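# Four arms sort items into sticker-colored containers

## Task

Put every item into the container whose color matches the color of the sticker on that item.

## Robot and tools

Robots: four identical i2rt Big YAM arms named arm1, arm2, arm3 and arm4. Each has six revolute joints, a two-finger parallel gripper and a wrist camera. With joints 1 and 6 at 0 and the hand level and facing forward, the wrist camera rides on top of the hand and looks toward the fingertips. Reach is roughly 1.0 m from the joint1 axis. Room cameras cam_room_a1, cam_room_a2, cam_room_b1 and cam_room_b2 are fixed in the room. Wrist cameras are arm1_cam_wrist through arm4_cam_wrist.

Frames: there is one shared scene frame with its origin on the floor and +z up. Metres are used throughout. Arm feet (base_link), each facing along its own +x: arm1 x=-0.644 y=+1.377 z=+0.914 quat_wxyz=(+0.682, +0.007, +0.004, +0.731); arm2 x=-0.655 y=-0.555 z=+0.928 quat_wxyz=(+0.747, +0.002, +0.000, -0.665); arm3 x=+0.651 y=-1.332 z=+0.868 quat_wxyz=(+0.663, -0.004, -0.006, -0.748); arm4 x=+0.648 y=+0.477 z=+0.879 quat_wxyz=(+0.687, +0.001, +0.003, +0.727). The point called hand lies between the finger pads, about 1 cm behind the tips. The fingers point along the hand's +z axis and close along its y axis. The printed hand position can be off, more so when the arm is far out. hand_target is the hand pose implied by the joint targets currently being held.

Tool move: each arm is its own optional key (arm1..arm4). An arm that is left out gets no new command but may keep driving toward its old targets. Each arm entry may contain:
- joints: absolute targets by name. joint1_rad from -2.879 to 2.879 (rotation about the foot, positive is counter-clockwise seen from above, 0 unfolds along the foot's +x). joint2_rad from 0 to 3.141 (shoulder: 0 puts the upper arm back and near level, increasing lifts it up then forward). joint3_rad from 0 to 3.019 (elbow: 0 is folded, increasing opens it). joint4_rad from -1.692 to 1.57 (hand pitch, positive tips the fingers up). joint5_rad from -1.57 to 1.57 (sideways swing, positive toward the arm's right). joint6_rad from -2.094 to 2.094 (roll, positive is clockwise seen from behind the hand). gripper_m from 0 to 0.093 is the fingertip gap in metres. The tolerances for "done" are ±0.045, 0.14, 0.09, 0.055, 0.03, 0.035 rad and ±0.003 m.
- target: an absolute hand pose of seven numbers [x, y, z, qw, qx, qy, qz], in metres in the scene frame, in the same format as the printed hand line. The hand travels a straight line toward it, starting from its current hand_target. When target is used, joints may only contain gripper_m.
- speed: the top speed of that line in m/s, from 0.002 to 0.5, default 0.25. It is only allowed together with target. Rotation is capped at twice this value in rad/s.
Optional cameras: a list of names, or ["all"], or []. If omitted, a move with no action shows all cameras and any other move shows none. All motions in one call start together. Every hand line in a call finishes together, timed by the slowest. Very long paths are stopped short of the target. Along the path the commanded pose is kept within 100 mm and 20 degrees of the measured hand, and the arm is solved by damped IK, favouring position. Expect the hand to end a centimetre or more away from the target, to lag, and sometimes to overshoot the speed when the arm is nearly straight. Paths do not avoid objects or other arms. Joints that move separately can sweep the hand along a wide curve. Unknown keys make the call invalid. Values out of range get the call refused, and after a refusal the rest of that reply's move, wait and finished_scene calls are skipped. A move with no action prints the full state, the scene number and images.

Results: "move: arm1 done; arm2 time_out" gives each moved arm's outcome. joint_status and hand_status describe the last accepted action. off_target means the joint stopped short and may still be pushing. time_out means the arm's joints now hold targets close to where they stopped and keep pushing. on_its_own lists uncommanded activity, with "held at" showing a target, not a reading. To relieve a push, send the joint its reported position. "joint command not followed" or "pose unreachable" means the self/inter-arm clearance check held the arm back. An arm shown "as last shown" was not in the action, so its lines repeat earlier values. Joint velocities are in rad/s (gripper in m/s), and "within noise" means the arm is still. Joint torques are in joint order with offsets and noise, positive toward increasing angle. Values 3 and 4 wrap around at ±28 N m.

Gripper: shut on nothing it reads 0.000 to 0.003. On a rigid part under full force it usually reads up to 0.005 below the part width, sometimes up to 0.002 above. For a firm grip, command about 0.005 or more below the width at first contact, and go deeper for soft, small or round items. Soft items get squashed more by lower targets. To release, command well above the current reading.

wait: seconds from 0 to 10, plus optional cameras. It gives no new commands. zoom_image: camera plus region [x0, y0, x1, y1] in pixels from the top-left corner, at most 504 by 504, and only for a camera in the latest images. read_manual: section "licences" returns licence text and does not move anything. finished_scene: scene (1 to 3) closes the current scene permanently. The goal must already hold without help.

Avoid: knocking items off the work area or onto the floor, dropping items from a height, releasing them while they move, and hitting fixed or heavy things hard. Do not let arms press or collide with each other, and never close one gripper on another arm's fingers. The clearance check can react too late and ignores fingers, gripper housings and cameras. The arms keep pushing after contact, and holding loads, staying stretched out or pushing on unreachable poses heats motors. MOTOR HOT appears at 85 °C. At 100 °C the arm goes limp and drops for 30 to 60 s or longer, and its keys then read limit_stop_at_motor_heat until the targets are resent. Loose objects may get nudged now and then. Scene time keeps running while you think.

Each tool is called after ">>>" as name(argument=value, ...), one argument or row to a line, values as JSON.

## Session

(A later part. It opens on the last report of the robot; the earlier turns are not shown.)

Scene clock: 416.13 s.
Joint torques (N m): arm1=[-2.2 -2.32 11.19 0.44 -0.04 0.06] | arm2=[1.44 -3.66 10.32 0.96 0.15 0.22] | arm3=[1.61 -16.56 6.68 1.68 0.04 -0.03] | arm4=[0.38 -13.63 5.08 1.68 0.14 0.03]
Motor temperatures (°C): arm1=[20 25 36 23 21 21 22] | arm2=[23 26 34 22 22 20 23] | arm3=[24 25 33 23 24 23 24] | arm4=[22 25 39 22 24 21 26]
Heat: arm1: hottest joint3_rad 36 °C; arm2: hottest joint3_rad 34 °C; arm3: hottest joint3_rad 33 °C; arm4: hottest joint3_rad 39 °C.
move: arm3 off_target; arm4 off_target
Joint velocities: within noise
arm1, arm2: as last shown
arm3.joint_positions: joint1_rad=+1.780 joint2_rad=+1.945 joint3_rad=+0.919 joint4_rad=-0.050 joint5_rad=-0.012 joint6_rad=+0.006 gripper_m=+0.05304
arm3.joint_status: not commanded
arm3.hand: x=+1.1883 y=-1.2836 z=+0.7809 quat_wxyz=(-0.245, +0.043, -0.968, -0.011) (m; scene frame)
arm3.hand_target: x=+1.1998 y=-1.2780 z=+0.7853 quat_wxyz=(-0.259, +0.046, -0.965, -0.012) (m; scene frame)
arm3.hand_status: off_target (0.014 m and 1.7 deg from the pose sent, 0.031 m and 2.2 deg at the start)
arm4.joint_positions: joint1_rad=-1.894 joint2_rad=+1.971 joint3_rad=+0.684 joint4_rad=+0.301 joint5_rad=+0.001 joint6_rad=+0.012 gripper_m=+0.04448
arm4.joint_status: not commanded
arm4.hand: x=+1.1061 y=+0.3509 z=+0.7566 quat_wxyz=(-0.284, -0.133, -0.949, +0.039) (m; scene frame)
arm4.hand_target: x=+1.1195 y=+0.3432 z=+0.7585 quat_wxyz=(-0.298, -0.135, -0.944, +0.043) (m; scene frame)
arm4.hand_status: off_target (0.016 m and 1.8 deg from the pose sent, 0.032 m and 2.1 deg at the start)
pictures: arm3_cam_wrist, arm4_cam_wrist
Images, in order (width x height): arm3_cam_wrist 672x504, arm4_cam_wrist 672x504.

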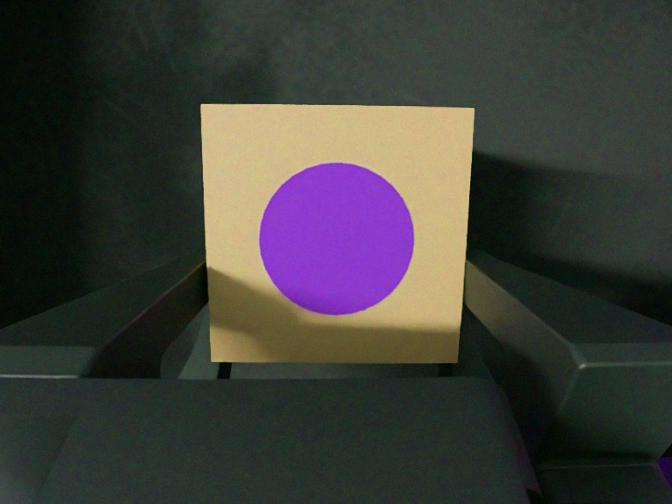

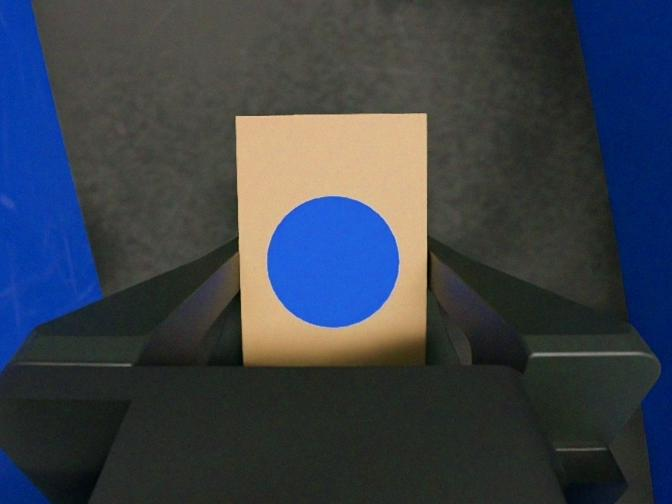

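>>> move(
  arm4={"target": [1.120, 0.343, 0.747, 0.2977, 0.1352, 0.9441, -0.0426], "speed": 0.03},
  arm3={"target": [1.200, -1.278, 0.773, 0.2585, -0.0464, 0.9647, 0.0124], "speed": 0.03},
)

>>> move(
  arm4={"target": [1.120, 0.343, 0.739, 0.2977, 0.1352, 0.9441, -0.0426], "speed": 0.03},
  arm3={"target": [1.200, -1.278, 0.764, 0.2585, -0.0464, 0.9647, 0.0124], "speed": 0.03},
)

>>> move(
  arm4={"target": [1.120, 0.343, 0.731, 0.2977, 0.1352, 0.9441, -0.0426], "speed": 0.03},
  arm3={"target": [1.200, -1.278, 0.756, 0.2585, -0.0464, 0.9647, 0.0124], "speed": 0.03},
  cameras=["arm3_cam_wrist", "arm4_cam_wrist"],
)

Scene clock: 423.90 s.
Joint torques (N m): arm1=[-2.73 -2.55 11.28 0.47 -0.04 0.03] | arm2=[1.44 -3.66 10.3 0.95 0.16 0.21] | arm3=[1.67 -16.44 6.52 1.7 0.04 -0.03] | arm4=[0.03 -13.57 4.59 1.58 0.15 0.05]
Motor temperatures (°C): arm1=[20 25 36 23 21 21 22] | arm2=[23 26 34 22 22 20 23] | arm3=[24 25 32 23 24 23 24] | arm4=[22 25 38 22 24 21 26]
Heat: arm1: hottest joint3_rad 36 °C; arm2: hottest joint3_rad 34 °C; arm3: hottest joint3_rad 32 °C; arm4: hottest joint3_rad 38 °C.
move: arm3 off_target; arm4 off_target
Joint velocities: within noise
arm1, arm2: as last shown
arm3.joint_positions: joint1_rad=+1.780 joint2_rad=+1.972 joint3_rad=+0.919 joint4_rad=-0.020 joint5_rad=-0.012 joint6_rad=+0.006 gripper_m=+0.05304
arm3.joint_status: not commanded
arm3.hand: x=+1.1887 y=-1.2837 z=+0.7703 quat_wxyz=(-0.246, +0.043, -0.968, -0.011) (m; scene frame)
arm3.hand_target: x=+1.1998 y=-1.2780 z=+0.7734 quat_wxyz=(-0.259, +0.046, -0.965, -0.012) (m; scene frame)
arm3.hand_status: off_target (0.013 m and 1.5 deg from the pose sent, 0.015 m and 1.7 deg at the start)
arm4.joint_positions: joint1_rad=-1.894 joint2_rad=+2.004 joint3_rad=+0.692 joint4_rad=+0.332 joint5_rad=+0.001 joint6_rad=+0.012 gripper_m=+0.04448
arm4.joint_status: not commanded
arm4.hand: x=+1.1081 y=+0.3503 z=+0.7475 quat_wxyz=(-0.286, -0.132, -0.948, +0.039) (m; scene frame)
arm4.hand_target: x=+1.1197 y=+0.3431 z=+0.7474 quat_wxyz=(-0.298, -0.135, -0.944, +0.043) (m; scene frame)
arm4.hand_status: off_target (0.014 m and 1.5 deg from the pose sent, 0.019 m and 1.7 deg at the start)
pictures: none

Scene clock: 424.87 s.
Joint torques (N m): arm1=[-2.78 -2.43 11.21 0.47 -0.04 0.08] | arm2=[1.49 -3.66 10.32 0.95 0.16 0.22] | arm3=[1.67 -16.44 6.46 1.69 0.06 -0.03] | arm4=[0.32 -13.04 4.31 1.69 0.15 0.02]
Motor temperatures (°C): arm1=[20 25 36 23 21 21 22] | arm2=[23 26 34 22 22 20 23] | arm3=[24 25 32 23 24 23 24] | arm4=[22 25 38 22 24 21 26]
Heat: arm1: hottest joint3_rad 36 °C; arm2: hottest joint3_rad 34 °C; arm3: hottest joint3_rad 32 °C; arm4: hottest joint3_rad 38 °C.
move: arm3 off_target; arm4 off_target
Joint velocities: within noise
arm1, arm2: as last shown
arm3.joint_positions: joint1_rad=+1.780 joint2_rad=+1.994 joint3_rad=+0.919 joint4_rad=+0.001 joint5_rad=-0.012 joint6_rad=+0.006 gripper_m=+0.05304
arm3.joint_status: not commanded
arm3.hand: x=+1.1884 y=-1.2839 z=+0.7616 quat_wxyz=(-0.246, +0.043, -0.968, -0.011) (m; scene frame)
arm3.hand_target: x=+1.1997 y=-1.2780 z=+0.7643 quat_wxyz=(-0.259, +0.046, -0.965, -0.012) (m; scene frame)
arm3.hand_status: off_target (0.013 m and 1.5 deg from the pose sent, 0.014 m and 1.6 deg at the start)
arm4.joint_positions: joint1_rad=-1.894 joint2_rad=+2.025 joint3_rad=+0.698 joint4_rad=+0.354 joint5_rad=+0.001 joint6_rad=+0.012 gripper_m=+0.04448
arm4.joint_status: not commanded
arm4.hand: x=+1.1110 y=+0.3493 z=+0.7427 quat_wxyz=(-0.290, -0.132, -0.947, +0.040) (m; scene frame)
arm4.hand_target: x=+1.1196 y=+0.3430 z=+0.7392 quat_wxyz=(-0.298, -0.135, -0.944, +0.043) (m; scene frame)
arm4.hand_status: off_target (0.012 m and 1.0 deg from the pose sent, 0.016 m and 1.5 deg at the start)
pictures: none

Scene clock: 425.83 s.
Joint torques (N m): arm1=[-2.55 -2.37 11.25 0.4 -0.05 0.07] | arm2=[1.55 -3.6 10.32 0.94 0.16 0.21] | arm3=[1.67 -15.68 6.5 1.63 0.07 -0.02] | arm4=[0.21 -12.1 4.07 1.37 0.13 0.06]
Motor temperatures (°C): arm1=[20 25 36 23 21 21 22] | arm2=[23 26 34 22 22 20 23] | arm3=[24 25 32 23 24 23 24] | arm4=[22 25 38 22 24 21 26]
Heat: arm1: hottest joint3_rad 36 °C; arm2: hottest joint3_rad 34 °C; arm3: hottest joint3_rad 32 °C; arm4: hottest joint3_rad 38 °C.
move: arm3 off_target; arm4 off_target
Joint velocities: within noise
arm1, arm2: as last shown
arm3.joint_positions: joint1_rad=+1.780 joint2_rad=+2.006 joint3_rad=+0.919 joint4_rad=+0.022 joint5_rad=-0.012 joint6_rad=+0.006 gripper_m=+0.05304
arm3.joint_status: not commanded
arm3.hand: x=+1.1900 y=-1.2838 z=+0.7578 quat_wxyz=(-0.250, +0.043, -0.967, -0.011) (m; scene frame)
arm3.hand_target: x=+1.1997 y=-1.2780 z=+0.7562 quat_wxyz=(-0.258, +0.046, -0.965, -0.012) (m; scene frame)
arm3.hand_status: off_target (0.012 m and 1.1 deg from the pose sent, 0.014 m and 1.6 deg at the start)
arm4.joint_positions: joint1_rad=-1.894 joint2_rad=+2.037 joint3_rad=+0.708 joint4_rad=+0.381 joint5_rad=+0.001 joint6_rad=+0.012 gripper_m=+0.04448
arm4.joint_status: not commanded
arm4.hand: x=+1.1183 y=+0.3473 z=+0.7431 quat_wxyz=(-0.302, -0.132, -0.943, +0.041) (m; scene frame)
arm4.hand_target: x=+1.1194 y=+0.3431 z=+0.7313 quat_wxyz=(-0.298, -0.135, -0.944, +0.043) (m; scene frame)
arm4.hand_status: off_target (0.013 m and 0.6 deg from the pose sent, 0.016 m and 1.0 deg at the start)
pictures: arm3_cam_wrist, arm4_cam_wrist
Images, in order (width x height): arm3_cam_wrist 672x504, arm4_cam_wrist 672x504.

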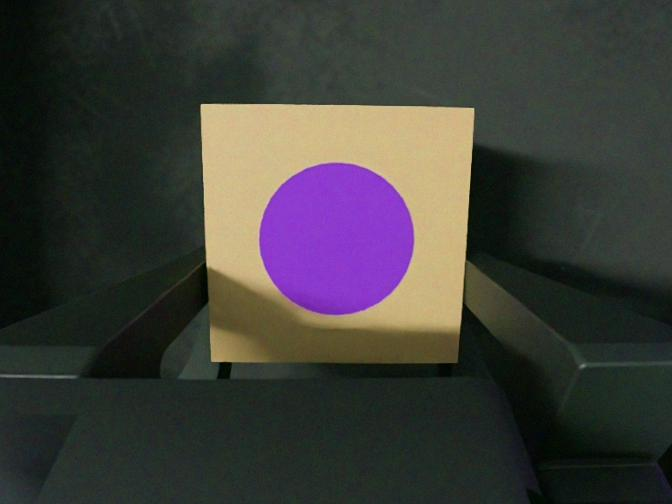

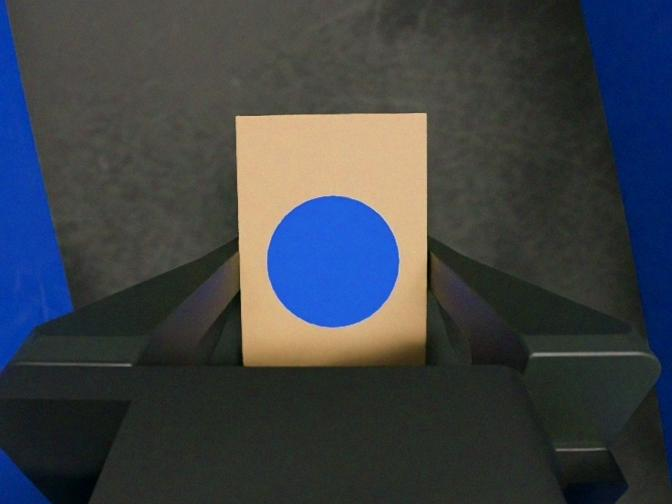

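>>> move(
  arm4={"target": [1.118, 0.345, 0.743, 0.2977, 0.1352, 0.9441, -0.0426], "speed": 0.05},
  arm3={"target": [1.200, -1.278, 0.749, 0.2585, -0.0464, 0.9647, 0.0124], "speed": 0.03},
)

>>> move(
  arm4={"joints": {"gripper_m": 0.07}},
  arm3={"target": [1.198, -1.279, 0.757, 0.2585, -0.0464, 0.9647, 0.0124], "speed": 0.05},
  cameras=["arm3_cam_wrist", "arm4_cam_wrist"],
)

Scene clock: 433.63 s.
Joint torques (N m): arm1=[-3.14 -2.84 11.18 0.51 -0.03 0.05] | arm2=[1.44 -3.66 10.3 0.98 0.15 0.22] | arm3=[1.73 -14.68 6.6 1.46 0.07 -0.04] | arm4=[0.44 -15.27 3.19 0.42 0.21 0.08]
Motor temperatures (°C): arm1=[20 25 36 23 21 21 22] | arm2=[23 26 34 22 22 20 23] | arm3=[24 25 32 23 24 23 24] | arm4=[22 25 37 22 24 21 26]
Heat: arm1: hottest joint3_rad 36 °C; arm2: hottest joint3_rad 34 °C; arm3: hottest joint3_rad 32 °C; arm4: hottest joint3_rad 37 °C.
move: arm3 off_target; arm4 done
Joint velocities: within noise
arm1, arm2: as last shown
arm3.joint_positions: joint1_rad=+1.780 joint2_rad=+2.011 joint3_rad=+0.919 joint4_rad=+0.043 joint5_rad=-0.012 joint6_rad=+0.006 gripper_m=+0.05304
arm3.joint_status: not commanded
arm3.hand: x=+1.1932 y=-1.2835 z=+0.7575 quat_wxyz=(-0.258, +0.043, -0.965, -0.011) (m; scene frame)
arm3.hand_target: x=+1.1996 y=-1.2780 z=+0.7492 quat_wxyz=(-0.259, +0.046, -0.965, -0.012) (m; scene frame)
arm3.hand_status: off_target (0.012 m and 0.4 deg from the pose sent, 0.015 m and 1.1 deg at the start)
arm4.joint_positions: joint1_rad=-1.894 joint2_rad=+2.037 joint3_rad=+0.708 joint4_rad=+0.381 joint5_rad=+0.001 joint6_rad=+0.012 gripper_m=+0.04448
arm4.joint_status: not commanded
arm4.hand: x=+1.1183 y=+0.3473 z=+0.7431 quat_wxyz=(-0.302, -0.132, -0.943, +0.041) (m; scene frame)
arm4.hand_target: x=+1.1179 y=+0.3450 z=+0.7429 quat_wxyz=(-0.298, -0.135, -0.944, +0.043) (m; scene frame)
arm4.hand_status: done (0.002 m and 0.6 deg from the pose sent, 0.002 m and 0.6 deg at the start)
pictures: none

Scene clock: 434.60 s.
Joint torques (N m): arm1=[-2.43 -2.26 11.07 0.43 -0.06 0.07] | arm2=[1.55 -3.66 10.26 0.94 0.15 0.22] | arm3=[1.55 -16.67 6 0.8 0.03 -0.05] | arm4=[0.38 -15.33 3.12 0.61 0.24 0.06]
Motor temperatures (°C): arm1=[20 25 36 23 21 21 22] | arm2=[23 26 34 22 22 20 23] | arm3=[24 25 32 23 24 23 25] | arm4=[22 25 37 22 24 21 26]
Heat: arm1: hottest joint3_rad 36 °C; arm2: hottest joint3_rad 34 °C; arm3: hottest joint3_rad 32 °C; arm4: hottest joint3_rad 37 °C.
move: arm3 done; arm4 done
Joint velocities: within noise
arm1.joint_positions: joint1_rad=-2.265 joint2_rad=+0.989 joint3_rad=+0.882 joint4_rad=-1.265 joint5_rad=-0.006 joint6_rad=-0.007 gripper_m=+0.07496
arm1.joint_status: not commanded
arm1.hand: x=-0.3976 y=+1.2020 z=+1.1101 quat_wxyz=(-0.087, -0.303, -0.949, +0.029) (m; scene frame)
arm1.hand_target: x=-0.4000 y=+1.2000 z=+1.1101 quat_wxyz=(-0.083, -0.309, -0.947, +0.027) (m; scene frame)
arm1.hand_status: not commanded
arm2.joint_positions: joint1_rad=+0.916 joint2_rad=+0.815 joint3_rad=+0.648 joint4_rad=-1.028 joint5_rad=+0.003 joint6_rad=-0.008 gripper_m=+0.08594
arm2.joint_status: not commanded
arm2.hand: x=-0.4160 y=-0.6997 z=+1.0867 quat_wxyz=(-0.180, -0.258, -0.948, +0.050) (m; scene frame)
arm2.hand_target: x=-0.4200 y=-0.6951 z=+1.0801 quat_wxyz=(-0.167, -0.261, -0.949, +0.046) (m; scene frame)
arm2.hand_status: not commanded
arm3.joint_positions: joint1_rad=+1.780 joint2_rad=+2.011 joint3_rad=+0.919 joint4_rad=+0.043 joint5_rad=-0.012 joint6_rad=+0.006 gripper_m=+0.05304
arm3.joint_status: not commanded
arm3.hand: x=+1.1932 y=-1.2835 z=+0.7575 quat_wxyz=(-0.258, +0.043, -0.965, -0.011) (m; scene frame)
arm3.hand_target: x=+1.1980 y=-1.2790 z=+0.7571 quat_wxyz=(-0.259, +0.046, -0.965, -0.012) (m; scene frame)
arm3.hand_status: done (0.007 m and 0.4 deg from the pose sent, 0.007 m and 0.4 deg at the start)
arm4.joint_positions: joint1_rad=-1.894 joint2_rad=+2.037 joint3_rad=+0.708 joint4_rad=+0.378 joint5_rad=+0.001 joint6_rad=+0.012 gripper_m=+0.06991
arm4.joint_status: all done
arm4.hand: x=+1.1176 y=+0.3475 z=+0.7426 quat_wxyz=(-0.300, -0.132, -0.944, +0.041) (m; scene frame)
arm4.hand_target: x=+1.1179 y=+0.3450 z=+0.7429 quat_wxyz=(-0.298, -0.135, -0.944, +0.043) (m; scene frame)
arm4.hand_status: not commanded
pictures: arm3_cam_wrist, arm4_cam_wrist
Images, in order (width x height): arm3_cam_wrist 672x504, arm4_cam_wrist 672x504.

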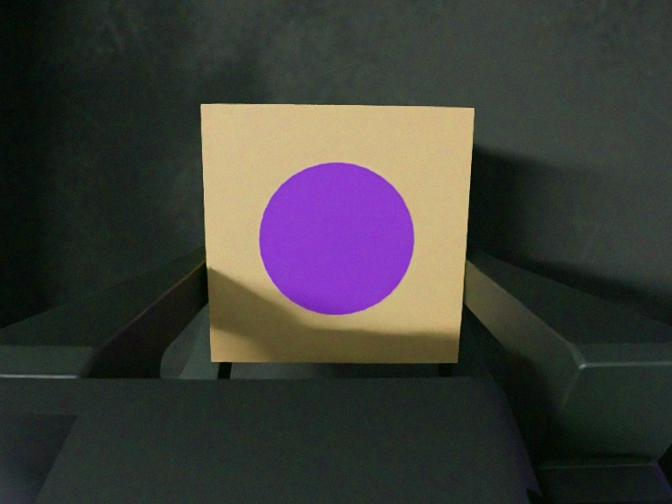

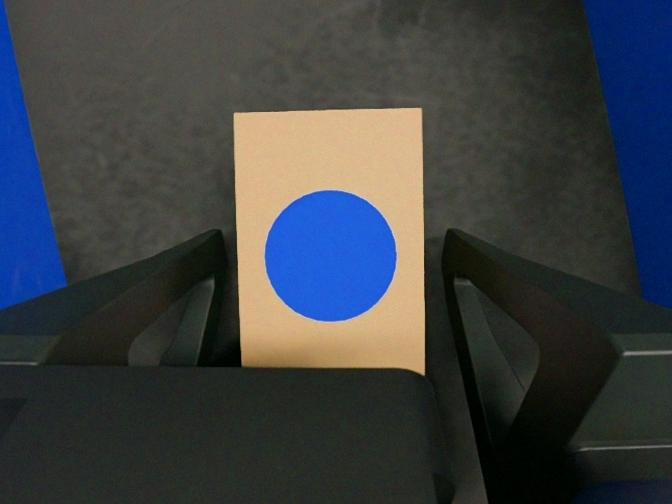

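>>> move(
  arm3={"joints": {"gripper_m": 0.08}},
  arm4={"target": [1.08, 0.357, 0.90, 0.2977, 0.1352, 0.9441, -0.0426], "speed": 0.15},
  cameras=["arm3_cam_wrist"],
)

>>> move(
  arm3={"target": [1.12, -1.287, 0.92, 0.2585, -0.0464, 0.9647, 0.0124], "speed": 0.15},
  cameras=["arm3_cam_wrist", "arm4_cam_wrist", "cam_room_a1", "cam_room_a2"],
)

Scene clock: 439.30 s.
Joint torques (N m): arm1=[-2.43 -2.67 11.11 0.53 -0.03 0.06] | arm2=[1.49 -3.66 10.29 0.94 0.16 0.22] | arm3=[1.61 -16.79 5.98 0.81 0.02 -0.04] | arm4=[0.26 -10.64 6.32 0.64 0.22 0.09]
Motor temperatures (°C): arm1=[20 25 36 23 21 21 22] | arm2=[23 26 34 22 22 20 23] | arm3=[24 25 31 23 24 23 24] | arm4=[22 26 36 22 24 21 26]
Heat: arm1: hottest joint3_rad 36 °C; arm2: hottest joint3_rad 34 °C; arm3: hottest joint3_rad 31 °C; arm4: hottest joint3_rad 36 °C.
move: arm3 done; arm4 done
Joint velocities: within noise
arm1, arm2: as last shown
arm3.joint_positions: joint1_rad=+1.780 joint2_rad=+2.011 joint3_rad=+0.919 joint4_rad=+0.043 joint5_rad=-0.012 joint6_rad=+0.006 gripper_m=+0.07996
arm3.joint_status: all done
arm3.hand: x=+1.1932 y=-1.2835 z=+0.7575 quat_wxyz=(-0.258, +0.043, -0.965, -0.011) (m; scene frame)
arm3.hand_target: x=+1.1980 y=-1.2790 z=+0.7571 quat_wxyz=(-0.259, +0.046, -0.965, -0.012) (m; scene frame)
arm3.hand_status: not commanded
arm4.joint_positions: joint1_rad=-1.894 joint2_rad=+1.481 joint3_rad=+0.623 joint4_rad=-0.089 joint5_rad=+0.002 joint6_rad=+0.012 gripper_m=+0.06991
arm4.joint_status: not commanded
arm4.hand: x=+1.0821 y=+0.3578 z=+0.9009 quat_wxyz=(-0.302, -0.132, -0.943, +0.042) (m; scene frame)
arm4.hand_target: x=+1.0800 y=+0.3569 z=+0.9001 quat_wxyz=(-0.298, -0.135, -0.944, +0.043) (m; scene frame)
arm4.hand_status: done (0.002 m and 0.7 deg from the pose sent, 0.162 m and 0.5 deg at the start)
pictures: arm3_cam_wrist
Images, in order (width x height): arm3_cam_wrist 672x504.

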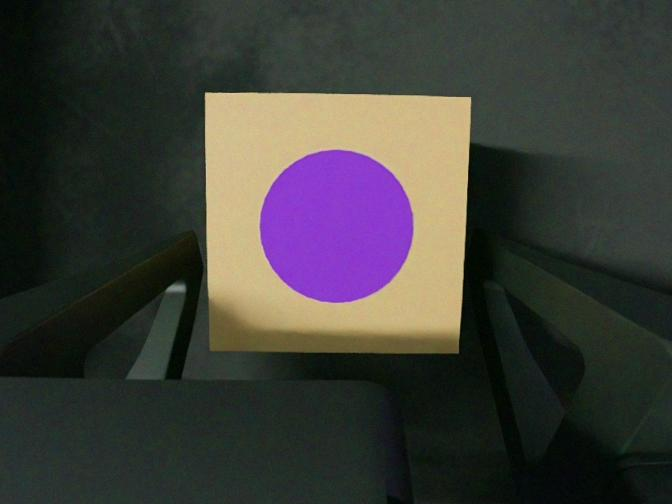

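Scene clock: 441.13 s.
Joint torques (N m): arm1=[-2.49 -2.67 11.34 0.42 -0.02 0.05] | arm2=[1.55 -3.78 10.3 0.92 0.15 0.22] | arm3=[1.26 -11.99 6.82 0.73 -0.07 -0.1] | arm4=[0.5 -10.87 6.37 0.69 0.19 0.04]
Motor temperatures (°C): arm1=[20 25 36 23 21 21 22] | arm2=[23 26 34 22 22 20 23] | arm3=[24 25 31 23 24 23 24] | arm4=[22 26 36 22 24 21 26]
Heat: arm1: hottest joint3_rad 36 °C; arm2: hottest joint3_rad 34 °C; arm3: hottest joint3_rad 31 °C; arm4: hottest joint3_rad 36 °C.
move: arm3 done
Joint velocities: within noise
arm1, arm2, arm4: as last shown
arm3.joint_positions: joint1_rad=+1.780 joint2_rad=+1.479 joint3_rad=+0.786 joint4_rad=-0.339 joint5_rad=-0.013 joint6_rad=+0.006 gripper_m=+0.07996
arm3.joint_status: not commanded
arm3.hand: x=+1.1245 y=-1.2871 z=+0.9243 quat_wxyz=(-0.266, +0.043, -0.963, -0.012) (m; scene frame)
arm3.hand_target: x=+1.1199 y=-1.2870 z=+0.9199 quat_wxyz=(-0.258, +0.046, -0.965, -0.012) (m; scene frame)
arm3.hand_status: done (0.006 m and 0.9 deg from the pose sent, 0.178 m and 0.4 deg at the start)
pictures: arm3_cam_wrist, arm4_cam_wrist, cam_room_a1, cam_room_a2
Images, in order (width x height): arm3_cam_wrist 672x504, arm4_cam_wrist 672x504, cam_room_a1 672x504, cam_room_a2 672x504.

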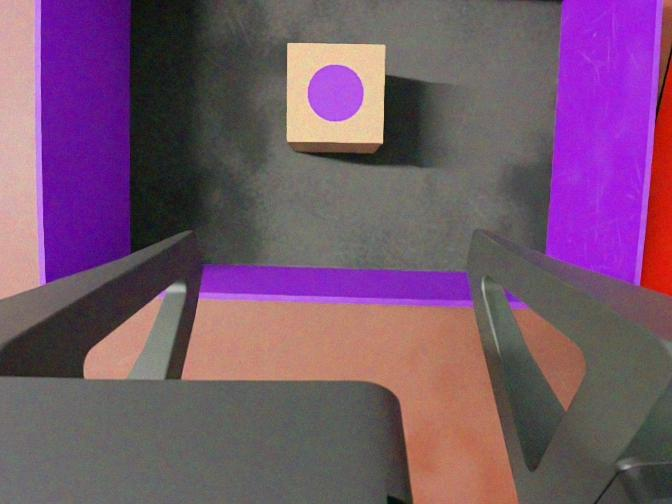

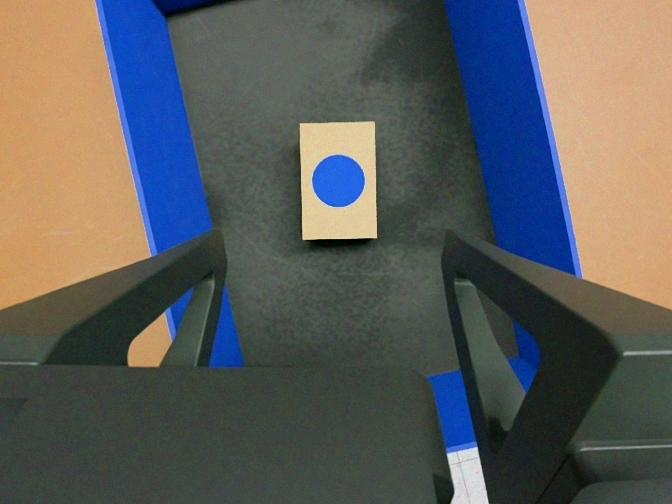

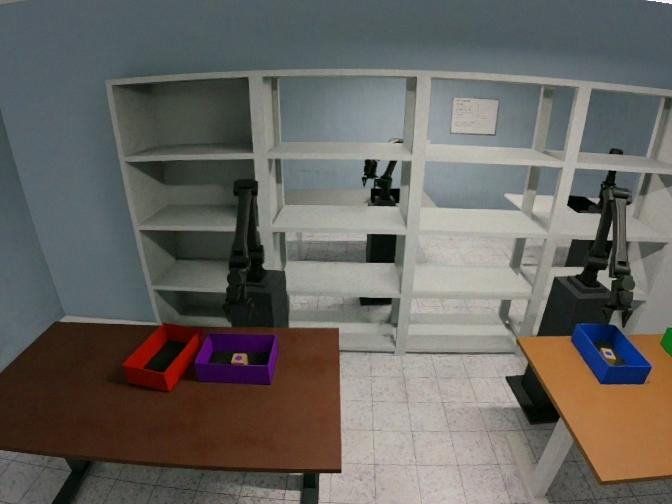

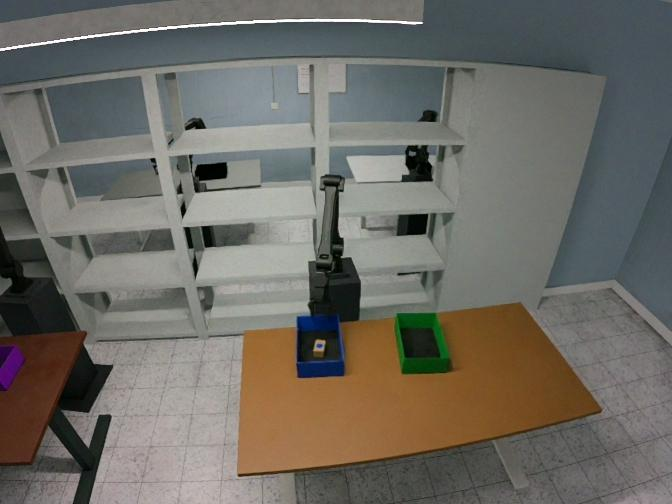

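>>> finished_scene(
  scene=2,
)

The scene is finished: the task was done.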